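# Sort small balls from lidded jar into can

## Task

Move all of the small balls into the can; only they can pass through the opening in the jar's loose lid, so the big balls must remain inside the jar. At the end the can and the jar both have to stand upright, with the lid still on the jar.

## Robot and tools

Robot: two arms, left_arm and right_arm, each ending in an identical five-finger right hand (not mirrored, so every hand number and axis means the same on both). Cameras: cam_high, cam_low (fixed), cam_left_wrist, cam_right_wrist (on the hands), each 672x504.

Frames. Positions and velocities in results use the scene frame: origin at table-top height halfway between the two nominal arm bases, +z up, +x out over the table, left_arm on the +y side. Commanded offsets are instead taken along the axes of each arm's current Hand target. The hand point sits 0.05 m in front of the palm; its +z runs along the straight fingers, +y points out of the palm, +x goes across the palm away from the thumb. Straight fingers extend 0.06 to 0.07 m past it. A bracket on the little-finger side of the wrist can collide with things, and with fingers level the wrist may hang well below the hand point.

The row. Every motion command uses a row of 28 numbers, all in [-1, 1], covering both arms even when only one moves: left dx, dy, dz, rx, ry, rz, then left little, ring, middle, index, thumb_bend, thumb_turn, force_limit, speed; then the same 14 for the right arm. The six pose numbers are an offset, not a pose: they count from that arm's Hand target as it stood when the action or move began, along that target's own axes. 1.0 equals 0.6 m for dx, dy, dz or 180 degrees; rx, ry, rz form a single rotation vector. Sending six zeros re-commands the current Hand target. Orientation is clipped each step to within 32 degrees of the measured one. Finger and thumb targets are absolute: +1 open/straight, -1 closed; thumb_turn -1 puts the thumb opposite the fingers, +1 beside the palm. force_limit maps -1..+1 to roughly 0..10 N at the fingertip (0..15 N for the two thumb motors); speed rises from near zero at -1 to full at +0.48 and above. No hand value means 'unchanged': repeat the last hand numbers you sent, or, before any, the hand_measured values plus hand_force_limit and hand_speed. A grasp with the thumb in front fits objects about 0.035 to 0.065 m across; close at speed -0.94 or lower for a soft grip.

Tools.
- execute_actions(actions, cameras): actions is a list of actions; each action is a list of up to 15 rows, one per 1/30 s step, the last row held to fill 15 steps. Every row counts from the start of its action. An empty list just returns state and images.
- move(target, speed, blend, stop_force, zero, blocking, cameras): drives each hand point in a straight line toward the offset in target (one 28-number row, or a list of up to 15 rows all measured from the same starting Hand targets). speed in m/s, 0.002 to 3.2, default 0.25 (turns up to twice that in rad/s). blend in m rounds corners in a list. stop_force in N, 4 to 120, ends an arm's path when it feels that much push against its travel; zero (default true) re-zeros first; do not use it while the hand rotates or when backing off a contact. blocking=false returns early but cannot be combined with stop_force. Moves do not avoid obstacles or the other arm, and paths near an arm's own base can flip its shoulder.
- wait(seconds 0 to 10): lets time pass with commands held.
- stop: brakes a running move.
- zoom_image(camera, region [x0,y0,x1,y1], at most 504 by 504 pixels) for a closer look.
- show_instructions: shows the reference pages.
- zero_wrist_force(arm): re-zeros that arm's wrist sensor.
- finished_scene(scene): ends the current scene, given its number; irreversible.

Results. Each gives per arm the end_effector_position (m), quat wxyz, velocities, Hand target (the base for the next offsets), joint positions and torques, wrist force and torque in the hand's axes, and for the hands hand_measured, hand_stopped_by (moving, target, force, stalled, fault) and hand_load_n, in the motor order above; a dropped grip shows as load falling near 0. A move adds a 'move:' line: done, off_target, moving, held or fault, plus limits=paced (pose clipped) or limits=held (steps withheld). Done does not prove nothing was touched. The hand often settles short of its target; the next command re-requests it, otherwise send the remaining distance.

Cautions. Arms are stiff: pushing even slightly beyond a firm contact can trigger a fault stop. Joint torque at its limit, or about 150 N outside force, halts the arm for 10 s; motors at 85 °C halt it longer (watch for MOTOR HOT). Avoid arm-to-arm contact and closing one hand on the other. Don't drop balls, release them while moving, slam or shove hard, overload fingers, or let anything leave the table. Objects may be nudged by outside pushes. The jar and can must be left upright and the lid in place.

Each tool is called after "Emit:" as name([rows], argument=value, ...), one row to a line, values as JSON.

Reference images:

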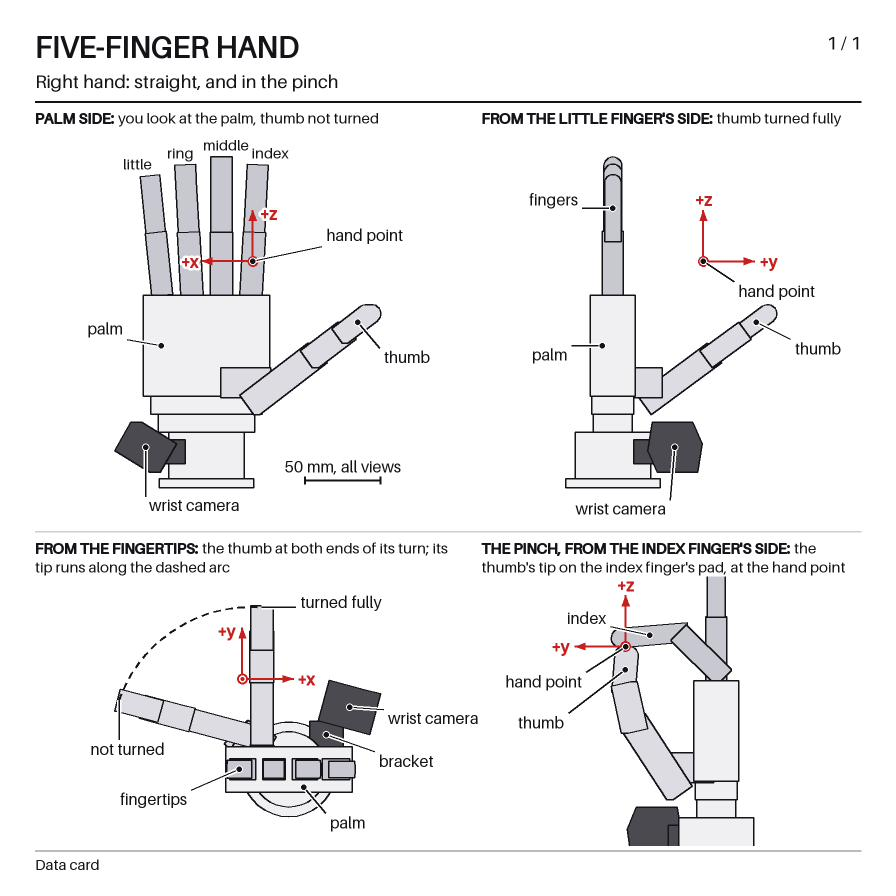

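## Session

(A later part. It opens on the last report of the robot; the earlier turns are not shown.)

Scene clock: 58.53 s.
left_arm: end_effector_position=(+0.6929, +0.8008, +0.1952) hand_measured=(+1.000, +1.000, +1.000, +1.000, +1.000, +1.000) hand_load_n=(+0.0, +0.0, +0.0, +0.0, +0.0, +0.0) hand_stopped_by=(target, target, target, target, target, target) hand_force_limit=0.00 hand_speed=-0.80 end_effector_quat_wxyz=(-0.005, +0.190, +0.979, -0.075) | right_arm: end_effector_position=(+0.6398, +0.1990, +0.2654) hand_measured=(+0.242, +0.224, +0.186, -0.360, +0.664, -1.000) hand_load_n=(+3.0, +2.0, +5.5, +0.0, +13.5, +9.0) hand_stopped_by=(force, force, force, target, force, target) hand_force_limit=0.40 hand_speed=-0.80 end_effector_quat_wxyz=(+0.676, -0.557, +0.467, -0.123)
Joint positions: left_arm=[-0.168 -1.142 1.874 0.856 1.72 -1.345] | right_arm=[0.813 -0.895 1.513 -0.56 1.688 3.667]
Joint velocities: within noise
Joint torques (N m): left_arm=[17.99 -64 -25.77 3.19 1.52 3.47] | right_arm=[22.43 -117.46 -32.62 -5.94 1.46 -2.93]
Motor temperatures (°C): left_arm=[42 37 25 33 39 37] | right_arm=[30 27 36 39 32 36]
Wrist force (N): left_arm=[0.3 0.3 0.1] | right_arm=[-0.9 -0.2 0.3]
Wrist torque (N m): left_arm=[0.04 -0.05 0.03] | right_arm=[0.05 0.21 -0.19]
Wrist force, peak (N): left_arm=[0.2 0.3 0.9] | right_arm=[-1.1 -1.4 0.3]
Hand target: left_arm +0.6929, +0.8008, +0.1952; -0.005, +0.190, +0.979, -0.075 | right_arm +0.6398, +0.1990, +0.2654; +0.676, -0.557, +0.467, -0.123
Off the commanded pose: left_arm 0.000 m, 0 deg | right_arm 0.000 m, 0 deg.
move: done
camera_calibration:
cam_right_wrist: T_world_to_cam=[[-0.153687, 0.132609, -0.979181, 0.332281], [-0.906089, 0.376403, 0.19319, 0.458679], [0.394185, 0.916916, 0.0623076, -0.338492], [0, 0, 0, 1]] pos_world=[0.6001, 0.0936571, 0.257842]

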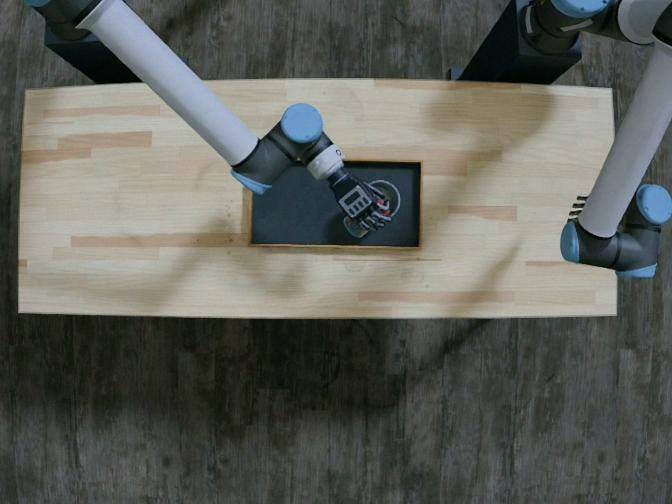

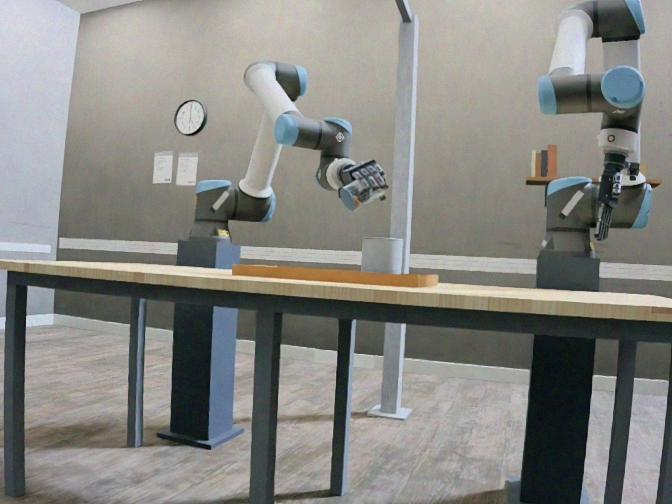

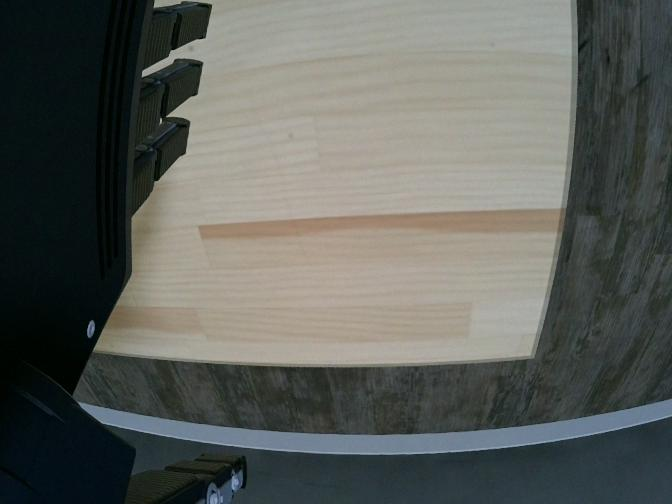

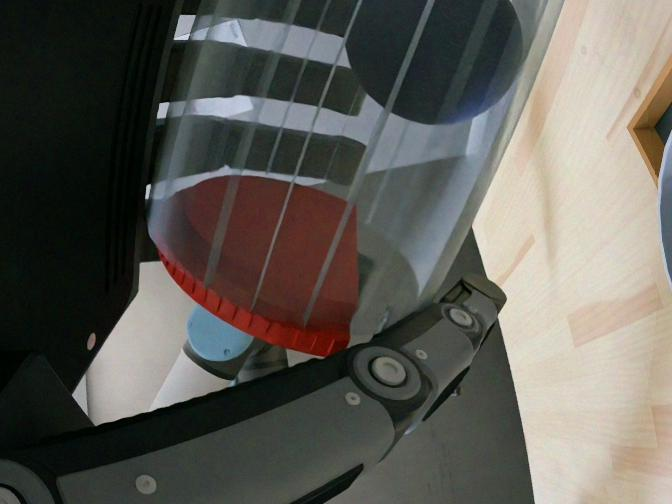

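Emit:
move(target=[0,0,0,0,0,0,1,1,1,1,1,1,0,-0.8,0.0456,0.0794,0.0048,0.0145,0,-0.1381,-0.95,-0.95,-0.95,-0.36,-0.95,-1,0.4,-0.8], speed=0.12)

Emit:
zoom_image(camera="cam_low", region=[320, 160, 430, 280])

Emit:
zoom_image(camera="cam_high", region=[340, 160, 430, 230])

Scene clock: 61.73 s.
left_arm: end_effector_position=(+0.6929, +0.8008, +0.1952) hand_measured=(+1.000, +1.000, +1.000, +1.000, +1.000, +1.000) hand_load_n=(+0.0, +0.5, +0.0, +0.0, +0.0, +0.0) hand_stopped_by=(target, target, target, target, target, target) hand_force_limit=0.00 hand_speed=-0.80 end_effector_quat_wxyz=(-0.005, +0.190, +0.979, -0.075) | right_arm: end_effector_position=(+0.6397, +0.1987, +0.2104) hand_measured=(+0.242, +0.224, +0.186, -0.360, +0.664, -1.000) hand_load_n=(+2.0, +2.0, +5.5, +0.0, +13.0, +8.5) hand_stopped_by=(force, force, force, target, force, target) hand_force_limit=0.40 hand_speed=-0.80 end_effector_quat_wxyz=(+0.646, -0.629, +0.334, -0.276)
Joint positions: left_arm=[-0.168 -1.142 1.874 0.856 1.72 -1.345] | right_arm=[0.842 -0.849 1.528 -0.665 1.73 3.228]
Joint velocities: within noise
Joint torques (N m): left_arm=[16.81 -62.19 -27.75 2.6 1.81 3.45] | right_arm=[19.86 -80.84 -31.03 -5.99 1.66 -2.7]
Motor temperatures (°C): left_arm=[42 37 25 33 39 37] | right_arm=[30 27 36 39 32 36]
Wrist force (N): left_arm=[0.0 0.1 0.3] | right_arm=[-1.5 -0.2 0.1]
Wrist torque (N m): left_arm=[0.00 -0.03 0.01] | right_arm=[0.05 0.26 -0.33]
Wrist force, peak (N): left_arm=[-0.1 0.6 0.4] | right_arm=[-1.6 -0.9 0.3]
Hand target: left_arm +0.6929, +0.8008, +0.1952; -0.005, +0.190, +0.979, -0.075 | right_arm +0.6397, +0.1987, +0.2103; +0.646, -0.629, +0.334, -0.276
Off the commanded pose: left_arm 0.000 m, 0 deg | right_arm 0.000 m, 0 deg.
move: done
camera_calibration:
cam_right_wrist: T_world_to_cam=[[0.151829, -0.173856, -0.972996, 0.142608], [-0.904683, 0.372063, -0.20765, 0.553591], [0.398117, 0.91178, -0.100795, -0.301902], [0, 0, 0, 1]] pos_world=[0.599364, 0.0940913, 0.22328]

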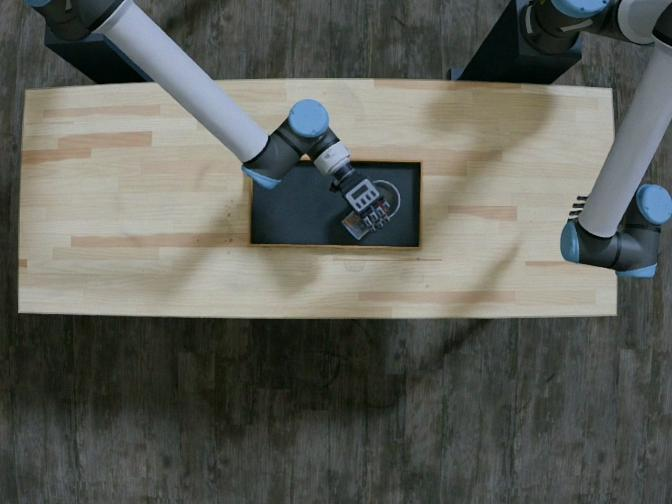

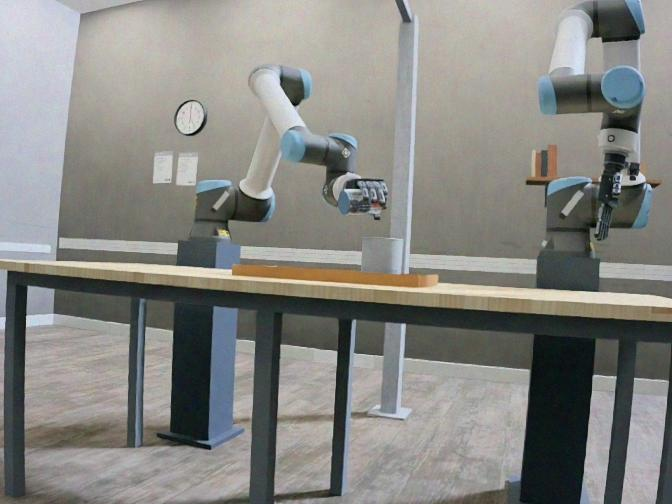

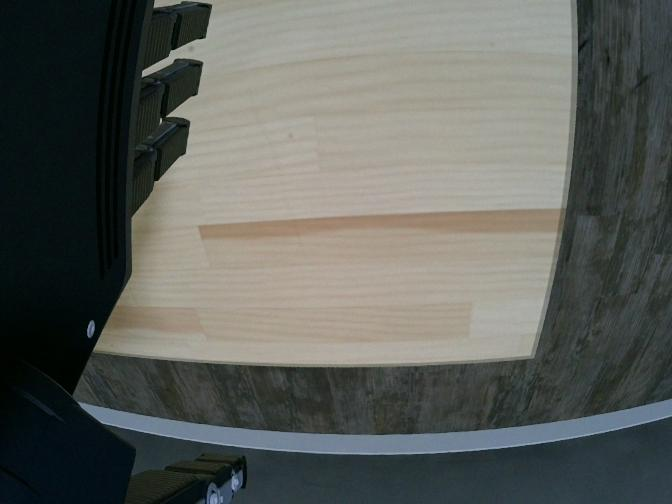

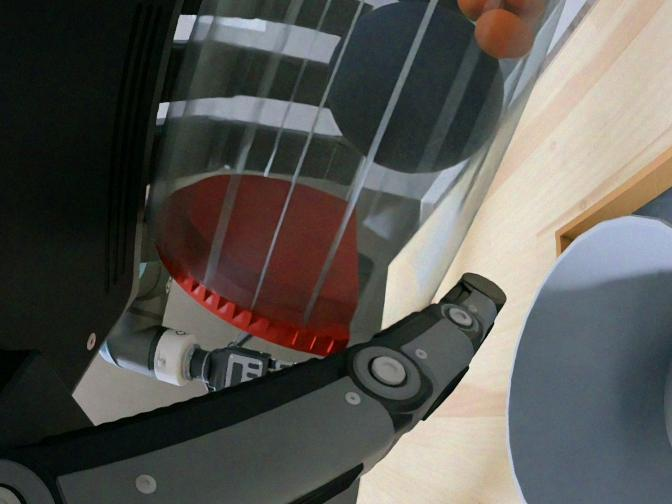

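Scaled by 4.200.

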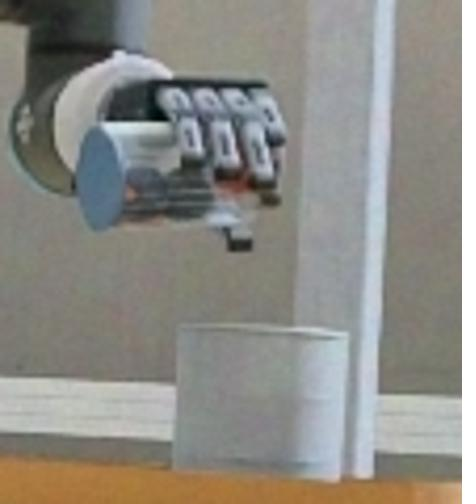

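Scaled by 5.600.

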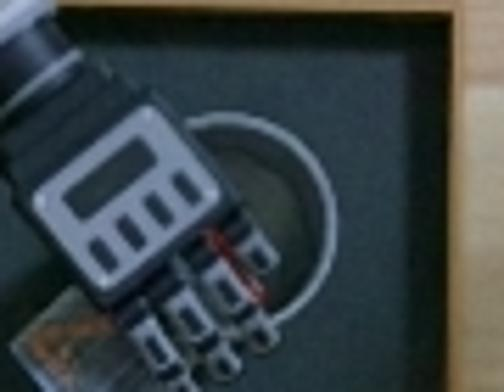

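Emit:
move(target=[0,0,0,0,0,0,1,1,1,1,1,1,0,-0.8,0.0022,0.0249,0,0.0087,0,-0.0829,-0.95,-0.95,-0.95,-0.36,-0.95,-1,0.4,-0.8], speed=0.08)

Emit:
zoom_image(camera="cam_low", region=[320, 160, 430, 280])

Emit:
zoom_image(camera="cam_high", region=[340, 160, 430, 230])

Scene clock: 64.53 s.
left_arm: end_effector_position=(+0.6929, +0.8008, +0.1952) hand_measured=(+1.000, +1.000, +1.000, +1.000, +1.000, +1.000) hand_load_n=(+0.0, +0.0, +0.0, +0.0, +0.0, +0.0) hand_stopped_by=(target, target, target, target, target, target) hand_force_limit=0.00 hand_speed=-0.80 end_effector_quat_wxyz=(-0.005, +0.190, +0.979, -0.075) | right_arm: end_effector_position=(+0.6395, +0.1985, +0.1954) hand_measured=(+0.242, +0.224, +0.186, -0.360, +0.664, -1.000) hand_load_n=(+2.0, +2.0, +5.0, +0.0, +13.0, +9.0) hand_stopped_by=(force, force, force, target, force, target) hand_force_limit=0.40 hand_speed=-0.80 end_effector_quat_wxyz=(+0.613, -0.658, +0.246, -0.362)
Joint positions: left_arm=[-0.168 -1.142 1.874 0.856 1.72 -1.345] | right_arm=[0.861 -0.833 1.53 -0.711 1.747 2.963]
Joint velocities: within noise
Joint torques (N m): left_arm=[12.9 -60.15 -28.47 2.99 1.55 2.93] | right_arm=[19.81 -78.39 -31.11 -6.09 1.86 -2.4]
Motor temperatures (°C): left_arm=[42 37 25 33 39 37] | right_arm=[30 27 36 39 32 36]
Wrist force (N): left_arm=[-0.1 0.0 0.0] | right_arm=[-1.6 -0.4 0.2]
Wrist torque (N m): left_arm=[0.01 0.02 -0.01] | right_arm=[0.02 0.25 -0.39]
Wrist force, peak (N): left_arm=[-0.6 0.5 -0.5] | right_arm=[-2.0 -0.3 0.4]
Hand target: left_arm +0.6929, +0.8008, +0.1952; -0.005, +0.190, +0.979, -0.075 | right_arm +0.6395, +0.1985, +0.1953; +0.613, -0.658, +0.245, -0.362
Off the commanded pose: left_arm 0.000 m, 0 deg | right_arm 0.000 m, 0 deg.
move: done
camera_calibration:
cam_right_wrist: T_world_to_cam=[[0.324437, -0.346416, -0.880191, 0.0337378], [-0.845513, 0.310982, -0.434047, 0.569017], [0.424085, 0.885035, -0.192005, -0.296653], [0, 0, 0, 1]] pos_world=[0.595972, 0.0972812, 0.219717]

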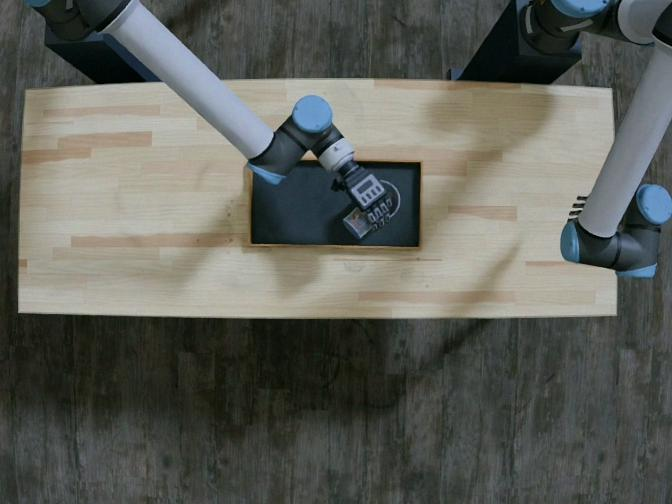

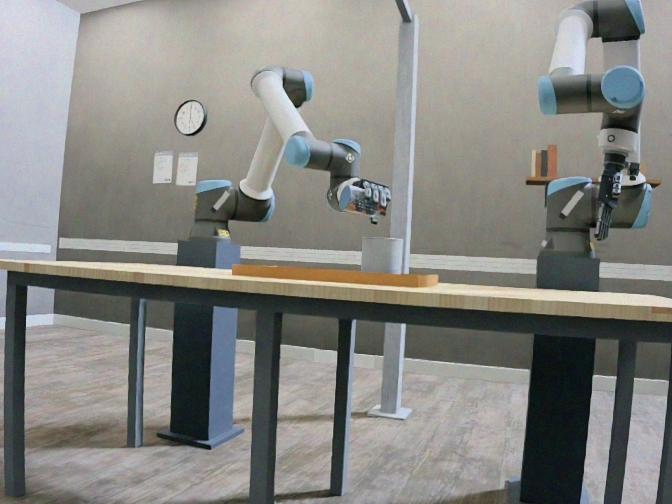

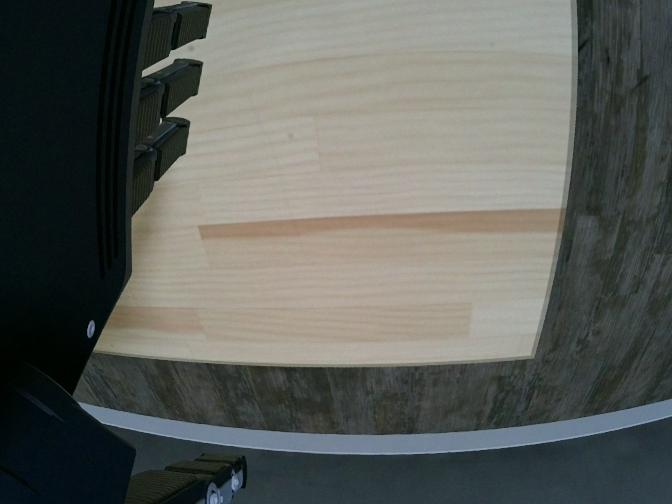

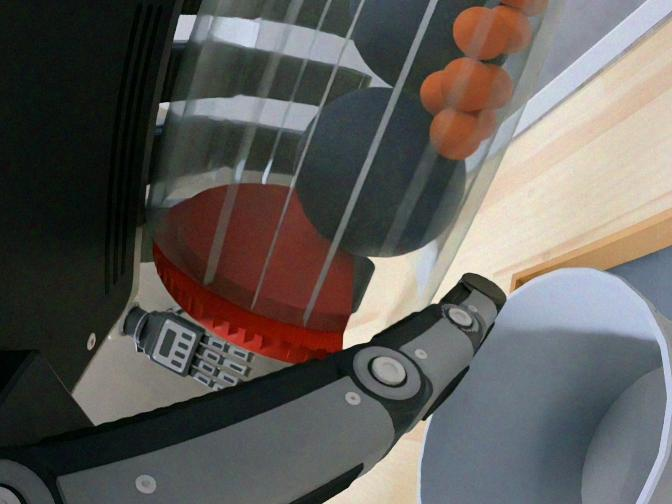

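Scaled by 4.200.

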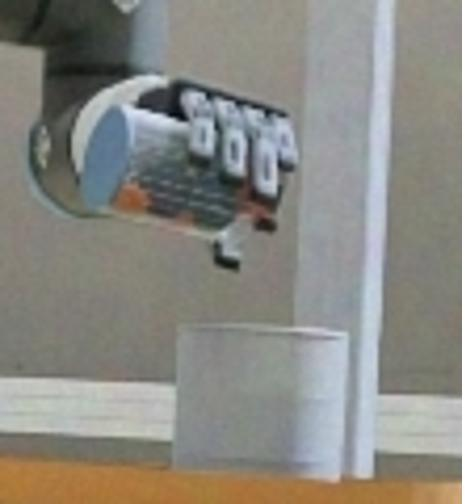

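Scaled by 5.600.

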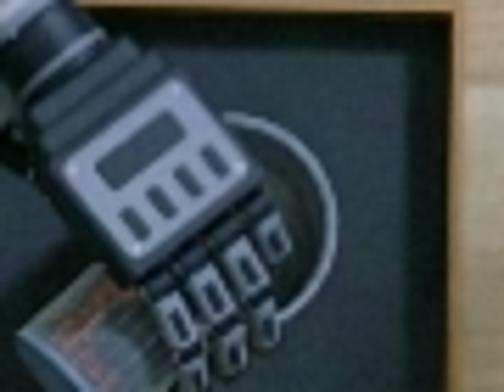

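Emit:
move(target=[0,0,0,0,0,0,1,1,1,1,1,1,0,-0.8,0,0,0,0.0073,0,-0.0691,-0.95,-0.95,-0.95,-0.36,-0.95,-1,0.4,-0.8], speed=0.08)

Emit:
zoom_image(camera="cam_low", region=[320, 160, 430, 280])

Scene clock: 67.47 s.
left_arm: end_effector_position=(+0.6929, +0.8008, +0.1952) hand_measured=(+1.000, +1.000, +1.000, +1.000, +1.000, +1.000) hand_load_n=(+0.0, +0.0, +0.0, +0.0, +0.0, +0.0) hand_stopped_by=(target, target, target, target, target, target) hand_force_limit=0.00 hand_speed=-0.80 end_effector_quat_wxyz=(-0.005, +0.190, +0.979, -0.075) | right_arm: end_effector_position=(+0.6395, +0.1985, +0.1954) hand_measured=(+0.242, +0.224, +0.186, -0.360, +0.664, -1.000) hand_load_n=(+2.0, +2.0, +5.5, +0.0, +13.0, +9.0) hand_stopped_by=(force, force, force, target, force, target) hand_force_limit=0.40 hand_speed=-0.80 end_effector_quat_wxyz=(-0.578, +0.674, -0.169, +0.429)
Joint positions: left_arm=[-0.168 -1.142 1.874 0.856 1.72 -1.345] | right_arm=[0.875 -0.828 1.529 -0.736 1.756 2.742]
Joint velocities: within noise
Joint torques (N m): left_arm=[16.69 -62.11 -26.83 3.49 0.99 2.61] | right_arm=[20.43 -80.65 -43.93 -6.52 1.86 -3.06]
Motor temperatures (°C): left_arm=[41 37 25 33 39 37] | right_arm=[30 27 36 39 32 36]
Wrist force (N): left_arm=[-0.2 -0.1 -0.1] | right_arm=[-1.9 -0.4 0.6]
Wrist torque (N m): left_arm=[-0.02 0.02 -0.02] | right_arm=[0.00 0.28 -0.40]
Wrist force, peak (N): left_arm=[0.6 0.6 -0.6] | right_arm=[-2.4 -0.7 0.8]
Hand target: left_arm +0.6929, +0.8008, +0.1952; -0.005, +0.190, +0.979, -0.075 | right_arm +0.6395, +0.1985, +0.1953; -0.578, +0.674, -0.168, +0.429
Off the commanded pose: left_arm 0.000 m, 0 deg | right_arm 0.000 m, 0 deg.
move: done
camera_calibration:
cam_right_wrist: T_world_to_cam=[[0.451575, -0.472922, -0.756588, -0.0465959], [-0.765707, 0.229876, -0.600707, 0.566567], [0.45801, 0.850589, -0.258314, -0.29861], [0, 0, 0, 1]] pos_world=[0.591632, 0.101718, 0.227952]

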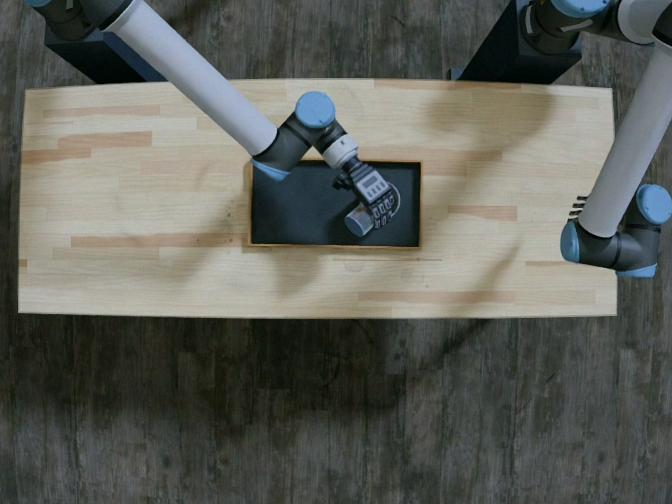

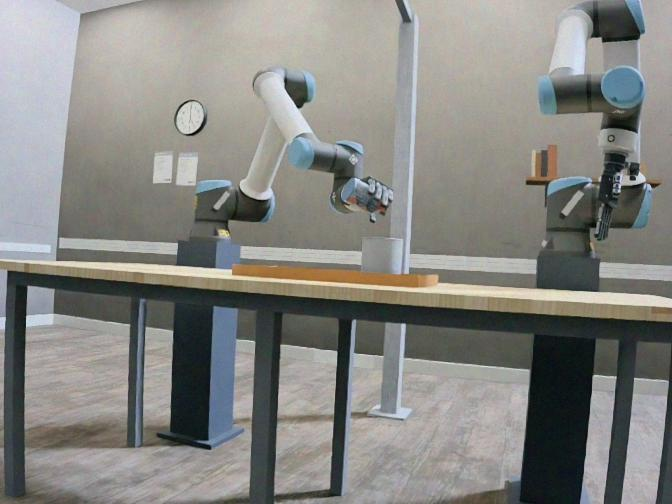

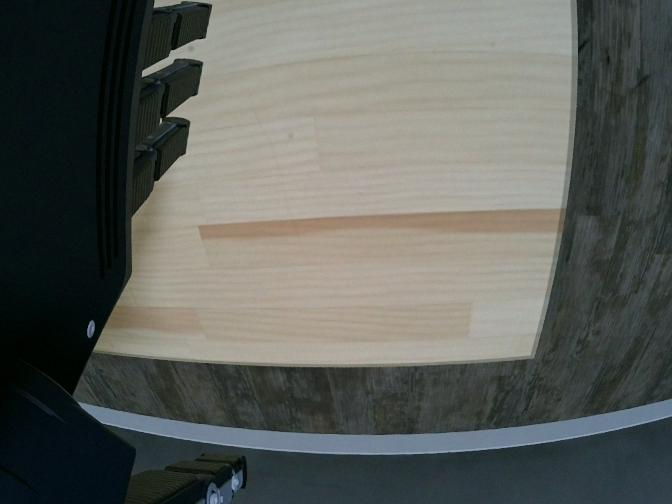

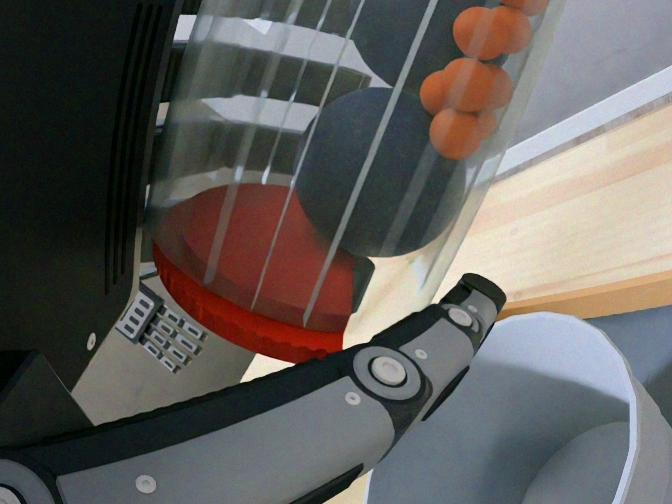

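Scaled by 4.200.

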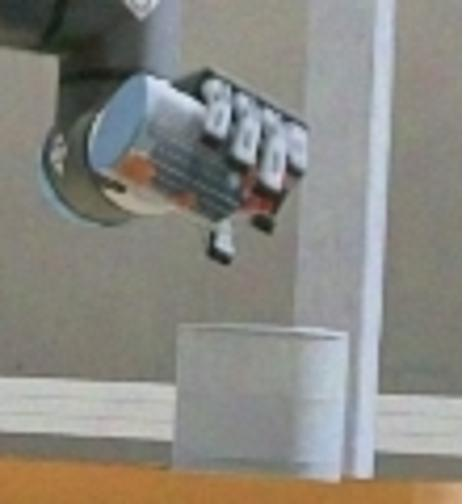

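Emit:
move(target=[0,0,0,0,0,0,1,1,1,1,1,1,0,-0.8,0,0,0,0.0145,0,-0.1381,-0.95,-0.95,-0.95,-0.36,-0.95,-1,0.4,-0.8], speed=0.15)

Emit:
zoom_image(camera="cam_low", region=[320, 160, 430, 280])

Scene clock: 70.20 s.
left_arm: end_effector_position=(+0.6929, +0.8008, +0.1952) hand_measured=(+1.000, +1.000, +1.000, +1.000, +1.000, +1.000) hand_load_n=(+0.0, +0.0, -0.5, +0.0, +0.0, +0.0) hand_stopped_by=(target, target, target, target, target, target) hand_force_limit=0.00 hand_speed=-0.80 end_effector_quat_wxyz=(-0.005, +0.190, +0.979, -0.075) | right_arm: end_effector_position=(+0.6396, +0.1986, +0.1954) hand_measured=(+0.242, +0.224, +0.186, -0.360, +0.664, -1.000) hand_load_n=(+2.0, +2.0, +5.5, +0.0, +12.5, +9.0) hand_stopped_by=(force, force, force, target, force, target) hand_force_limit=0.40 hand_speed=-0.80 end_effector_quat_wxyz=(-0.487, +0.681, -0.010, +0.547)
Joint positions: left_arm=[-0.168 -1.142 1.874 0.856 1.72 -1.345] | right_arm=[0.901 -0.811 1.527 -0.79 1.755 2.3]
Joint velocities: within noise
Joint torques (N m): left_arm=[14.89 -61.35 -28.03 3.33 1.6 2.62] | right_arm=[20.33 -78.75 -36.31 -6.62 -2.4 -2.49]
Motor temperatures (°C): left_arm=[41 37 25 33 39 37] | right_arm=[30 27 36 39 32 36]
Wrist force (N): left_arm=[0.3 0.1 0.4] | right_arm=[-1.8 -0.4 0.4]
Wrist torque (N m): left_arm=[-0.01 -0.06 0.02] | right_arm=[-0.01 0.21 -0.41]
Wrist force, peak (N): left_arm=[0.6 0.3 0.4] | right_arm=[-2.5 -0.7 0.5]
Hand target: left_arm +0.6929, +0.8008, +0.1952; -0.005, +0.190, +0.979, -0.075 | right_arm +0.6395, +0.1985, +0.1953; -0.487, +0.681, -0.010, +0.547
Off the commanded pose: left_arm 0.000 m, 0 deg | right_arm 0.000 m, 0 deg.
move: done
camera_calibration:
cam_right_wrist: T_world_to_cam=[[0.635324, -0.654724, -0.409512, -0.195788], [-0.540254, 0.00208922, -0.841499, 0.514705], [0.551805, 0.755865, -0.35239, -0.321444], [0, 0, 0, 1]] pos_world=[0.579835, 0.113706, 0.239673]

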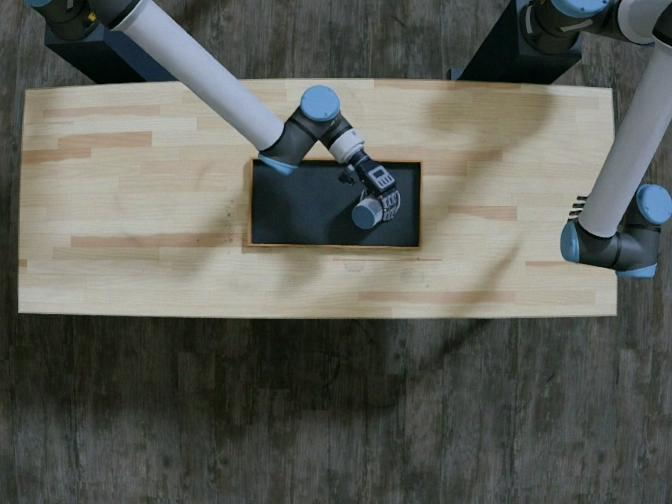

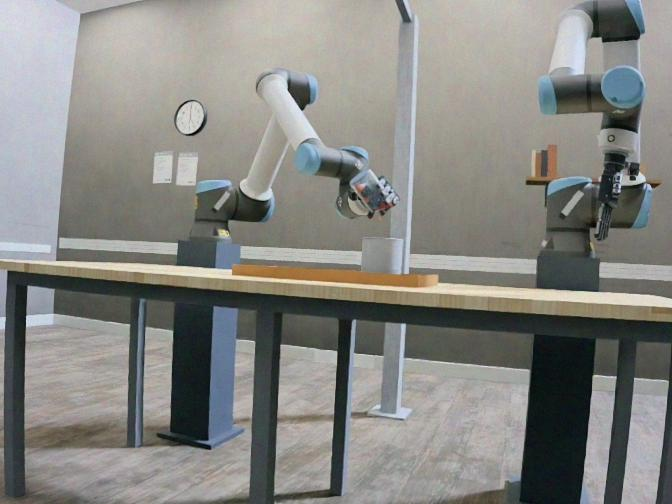

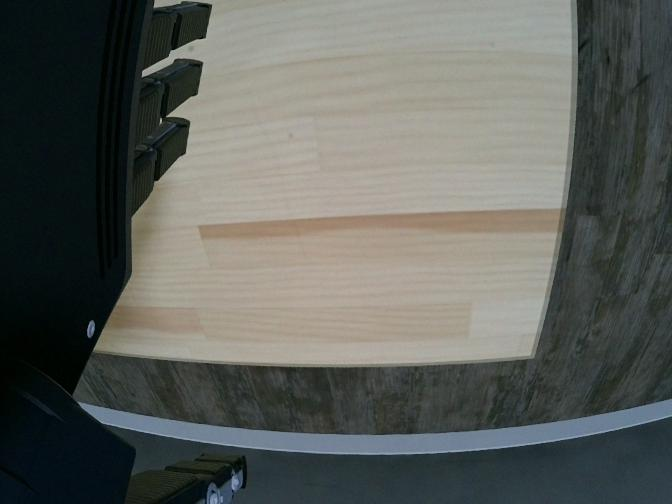

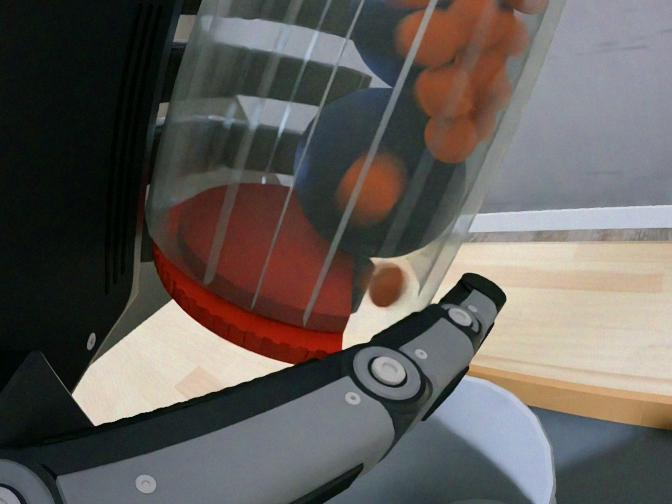

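Scaled by 4.200.

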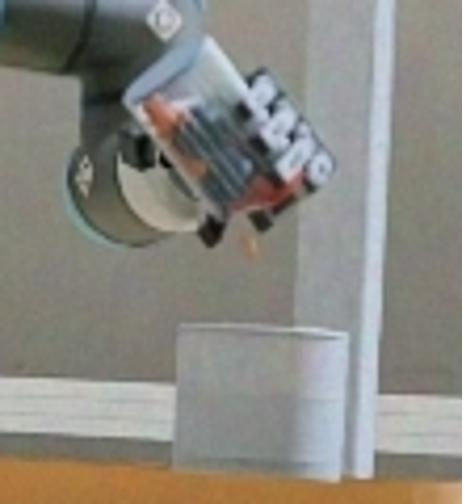

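Emit:
wait(seconds=0.7)

Emit:
zoom_image(camera="cam_high", region=[330, 150, 430, 250])

Scene clock: 71.17 s.
left_arm: end_effector_position=(+0.6929, +0.8008, +0.1952) hand_measured=(+1.000, +1.000, +1.000, +1.000, +1.000, +1.000) hand_load_n=(+0.0, +0.0, +0.0, +0.0, +0.0, +0.0) hand_stopped_by=(target, target, target, target, target, target) hand_force_limit=0.00 hand_speed=-0.80 end_effector_quat_wxyz=(-0.005, +0.190, +0.979, -0.075) | right_arm: end_effector_position=(+0.6395, +0.1985, +0.1953) hand_measured=(+0.242, +0.224, +0.186, -0.360, +0.664, -1.000) hand_load_n=(+2.0, +2.0, +5.0, +0.0, +13.0, +9.0) hand_stopped_by=(force, force, force, target, force, target) hand_force_limit=0.40 hand_speed=-0.80 end_effector_quat_wxyz=(-0.487, +0.681, -0.010, +0.547)
Joint positions: left_arm=[-0.168 -1.142 1.874 0.856 1.72 -1.345] | right_arm=[0.901 -0.811 1.527 -0.79 1.755 2.299]
Joint velocities: within noise
Joint torques (N m): left_arm=[17.34 -62.03 -27.31 2.84 1.64 3.5] | right_arm=[19.71 -80.73 -30.15 -6.48 -1.74 -3.31]
Motor temperatures (°C): left_arm=[41 37 25 33 39 37] | right_arm=[30 27 36 39 32 36]
Wrist force (N): left_arm=[0.0 0.3 0.0] | right_arm=[-1.9 -0.6 0.7]
Wrist torque (N m): left_arm=[0.03 -0.01 0.01] | right_arm=[-0.06 0.21 -0.41]
Wrist force, peak (N): left_arm=[-0.7 -0.5 0.1] | right_arm=[-2.1 -0.5 0.7]
Hand target: left_arm +0.6929, +0.8008, +0.1952; -0.005, +0.190, +0.979, -0.075 | right_arm +0.6395, +0.1985, +0.1953; -0.487, +0.681, -0.010, +0.547
Off the commanded pose: left_arm 0.000 m, 0 deg | right_arm 0.000 m, 0 deg.
wait: 0.70 s; at rest from the start
camera_calibration:
cam_right_wrist: T_world_to_cam=[[0.635406, -0.654883, -0.40913, -0.195975], [-0.540114, 0.00172325, -0.84159, 0.514686], [0.551848, 0.755728, -0.352616, -0.321324], [0, 0, 0, 1]] pos_world=[0.579835, 0.113606, 0.239672]

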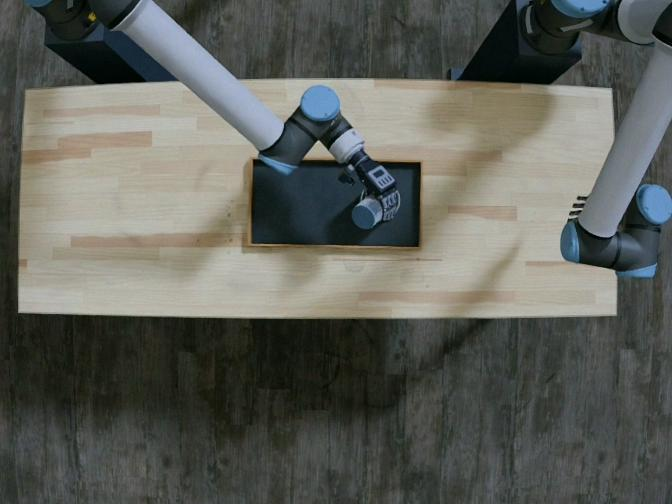

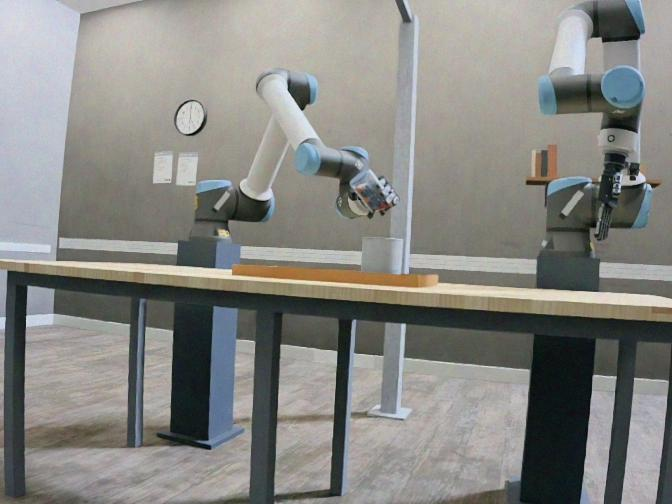

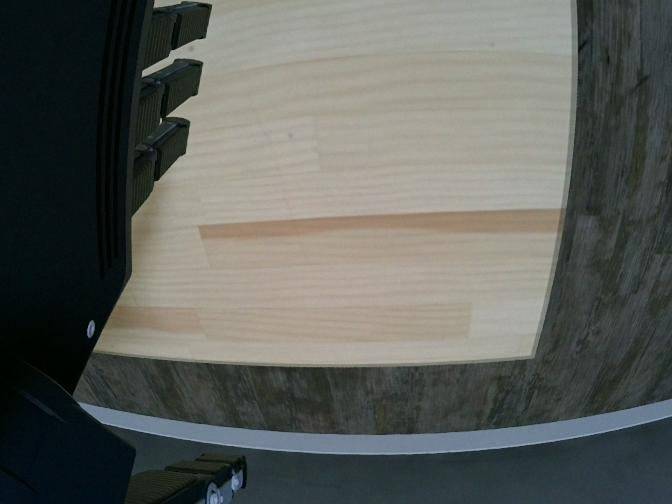

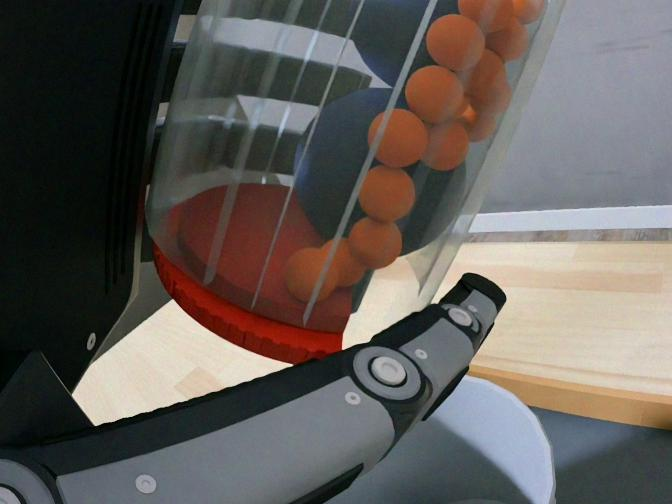

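Scaled by 5.040.

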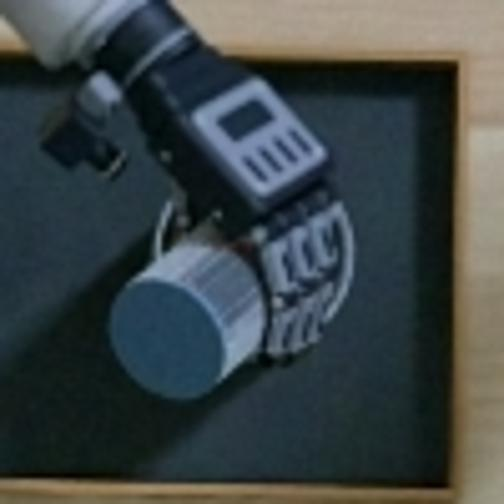

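Emit:
move([
  [0,0,0,0,0,0,1,1,1,1,1,1,0,-0.8,0,0,0,-0.0145,0,0.1381,-0.95,-0.95,-0.95,-0.36,-0.95,-1,0.4,-0.8],
  [0,0,0,0,0,0,1,1,1,1,1,1,0,-0.8,0,0,0,0.0029,0,-0.0276,-0.95,-0.95,-0.95,-0.36,-0.95,-1,0.4,-0.8],
  [0,0,0,0,0,0,1,1,1,1,1,1,0,-0.8,0,0,0,-0.0145,0,0.1381,-0.95,-0.95,-0.95,-0.36,-0.95,-1,0.4,-0.8],
  [0,0,0,0,0,0,1,1,1,1,1,1,0,-0.8,0,0,0,0.0029,0,-0.0276,-0.95,-0.95,-0.95,-0.36,-0.95,-1,0.4,-0.8],
], speed=0.35)

Emit:
wait(seconds=0.5, cameras=["cam_right_wrist", "cam_low"])

Scene clock: 76.33 s.
left_arm: end_effector_position=(+0.6929, +0.8008, +0.1952) hand_measured=(+1.000, +1.000, +1.000, +1.000, +1.000, +1.000) hand_load_n=(+0.0, +0.5, +0.0, +0.0, +0.0, +0.0) hand_stopped_by=(target, target, target, target, target, target) hand_force_limit=0.00 hand_speed=-0.80 end_effector_quat_wxyz=(-0.005, +0.190, +0.979, -0.075) | right_arm: end_effector_position=(+0.6395, +0.1985, +0.1954) hand_measured=(+0.242, +0.224, +0.186, -0.360, +0.664, -1.000) hand_load_n=(+2.5, +2.0, +5.0, +0.0, +13.0, +8.5) hand_stopped_by=(force, force, force, target, force, target) hand_force_limit=0.40 hand_speed=-0.80 end_effector_quat_wxyz=(-0.466, +0.679, +0.022, +0.567)
Joint positions: left_arm=[-0.168 -1.142 1.874 0.856 1.72 -1.345] | right_arm=[0.905 -0.806 1.527 -0.8 1.752 2.212]
Joint velocities: within noise
Joint torques (N m): left_arm=[17.3 -60.32 -27.45 3.52 1.42 3.29] | right_arm=[18.23 -81.86 -29.36 -6.71 -1.87 -3.28]
Motor temperatures (°C): left_arm=[41 37 25 33 39 37] | right_arm=[30 27 36 38 32 36]
Wrist force (N): left_arm=[0.3 0.5 0.1] | right_arm=[-2.0 -0.7 0.8]
Wrist torque (N m): left_arm=[0.06 -0.06 0.04] | right_arm=[-0.07 0.21 -0.44]
Wrist force, peak (N): left_arm=[-0.1 0.9 -0.4] | right_arm=[-2.2 -0.7 1.1]
Hand target: left_arm +0.6929, +0.8008, +0.1952; -0.005, +0.190, +0.979, -0.075 | right_arm +0.6395, +0.1985, +0.1953; -0.466, +0.679, +0.022, +0.567
Off the commanded pose: left_arm 0.000 m, 0 deg | right_arm 0.000 m, 0 deg.
move: done
camera_calibration:
cam_right_wrist: T_world_to_cam=[[0.658344, -0.677267, -0.328469, -0.221964], [-0.487505, -0.0511557, -0.87162, 0.497384], [0.573517, 0.733956, -0.363849, -0.328739], [0, 0, 0, 1]] pos_world=[0.577143, 0.116396, 0.24101]

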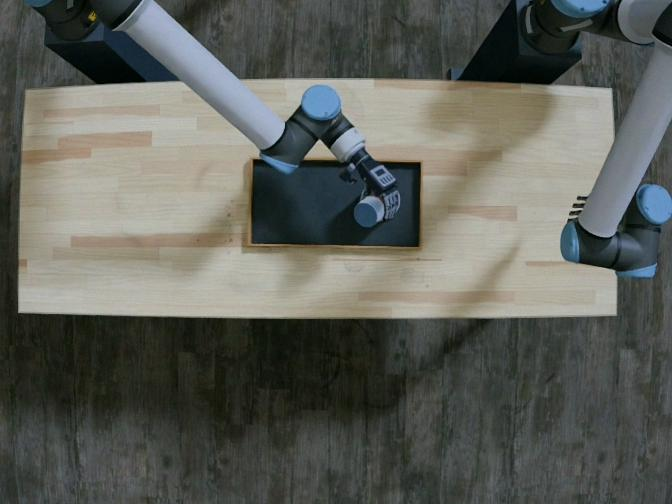

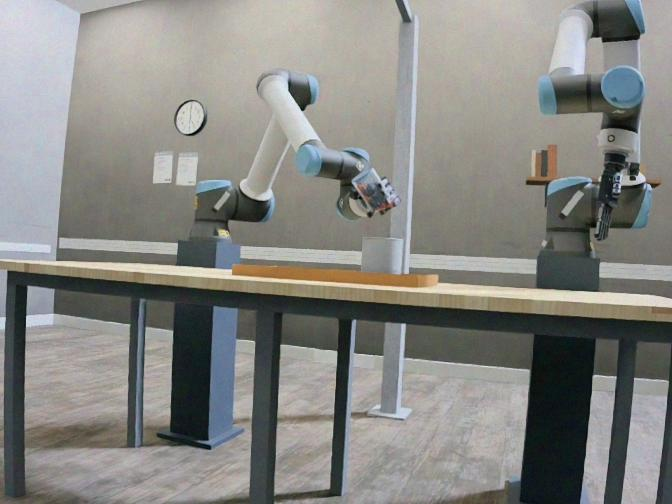

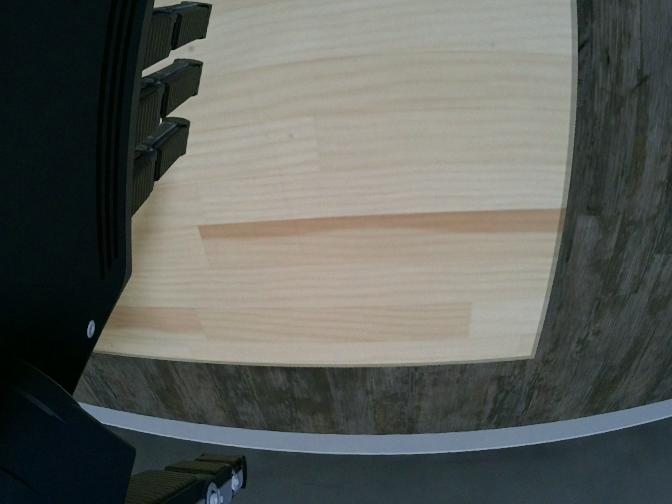

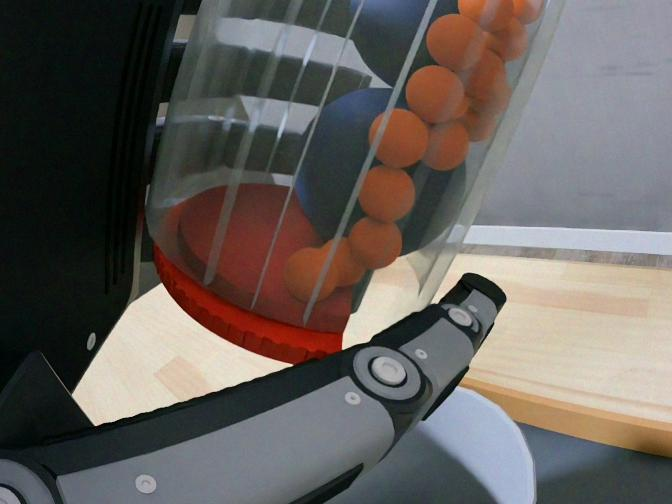

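Scene clock: 76.83 s.
left_arm: end_effector_position=(+0.6929, +0.8008, +0.1952) hand_measured=(+1.000, +1.000, +1.000, +1.000, +1.000, +1.000) hand_load_n=(+0.0, +0.0, +0.0, +0.0, -0.5, +0.0) hand_stopped_by=(target, target, target, target, target, target) hand_force_limit=0.00 hand_speed=-0.80 end_effector_quat_wxyz=(-0.005, +0.190, +0.979, -0.075) | right_arm: end_effector_position=(+0.6395, +0.1985, +0.1953) hand_measured=(+0.242, +0.224, +0.186, -0.360, +0.664, -1.000) hand_load_n=(+2.5, +2.0, +5.0, +0.0, +13.0, +9.0) hand_stopped_by=(force, force, force, target, force, target) hand_force_limit=0.40 hand_speed=-0.80 end_effector_quat_wxyz=(-0.466, +0.679, +0.022, +0.567)
Joint positions: left_arm=[-0.168 -1.142 1.874 0.856 1.72 -1.345] | right_arm=[0.905 -0.806 1.527 -0.8 1.752 2.211]
Joint velocities: within noise
Joint torques (N m): left_arm=[17.44 -59.66 -28.31 2.96 1.35 3.32] | right_arm=[20.83 -79.66 -30 -6.8 -2.25 -3.14]
Motor temperatures (°C): left_arm=[41 37 25 33 39 37] | right_arm=[30 27 36 38 32 36]
Wrist force (N): left_arm=[-0.1 0.3 0.3] | right_arm=[-1.7 -0.5 1.3]
Wrist torque (N m): left_arm=[0.03 -0.01 0.00] | right_arm=[-0.07 0.15 -0.41]
Wrist force, peak (N): left_arm=[0.0 0.8 0.3] | right_arm=[-2.2 -0.7 0.8]
Hand target: left_arm +0.6929, +0.8008, +0.1952; -0.005, +0.190, +0.979, -0.075 | right_arm +0.6395, +0.1985, +0.1953; -0.466, +0.679, +0.022, +0.567
Off the commanded pose: left_arm 0.000 m, 0 deg | right_arm 0.000 m, 0 deg.
wait: 0.50 s; at rest by 0.17 s
camera_calibration:
cam_right_wrist: T_world_to_cam=[[0.658415, -0.677348, -0.328159, -0.222071], [-0.487281, -0.0513266, -0.871735, 0.497302], [0.573625, 0.73387, -0.363854, -0.328791], [0, 0, 0, 1]] pos_world=[0.577143, 0.116396, 0.241009]
Images, in order (width x height): cam_low 672x504, cam_right_wrist 672x504.

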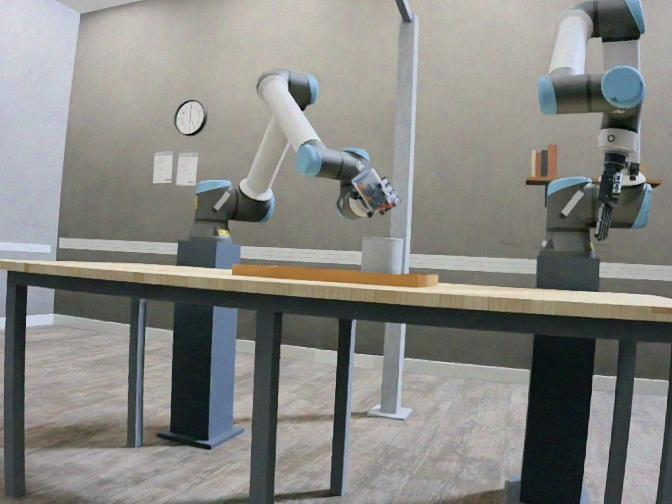

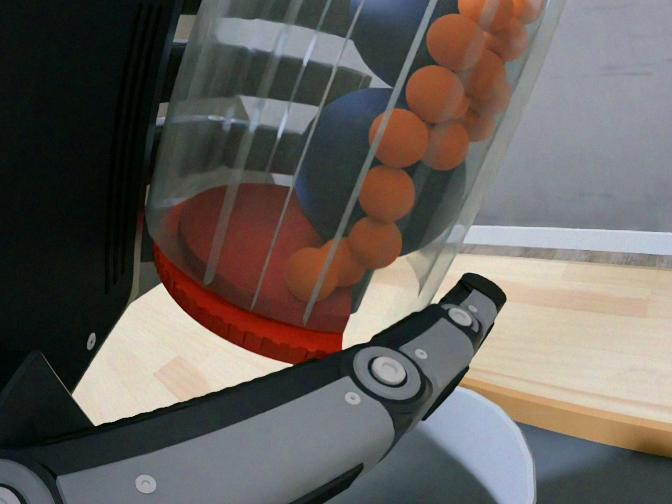

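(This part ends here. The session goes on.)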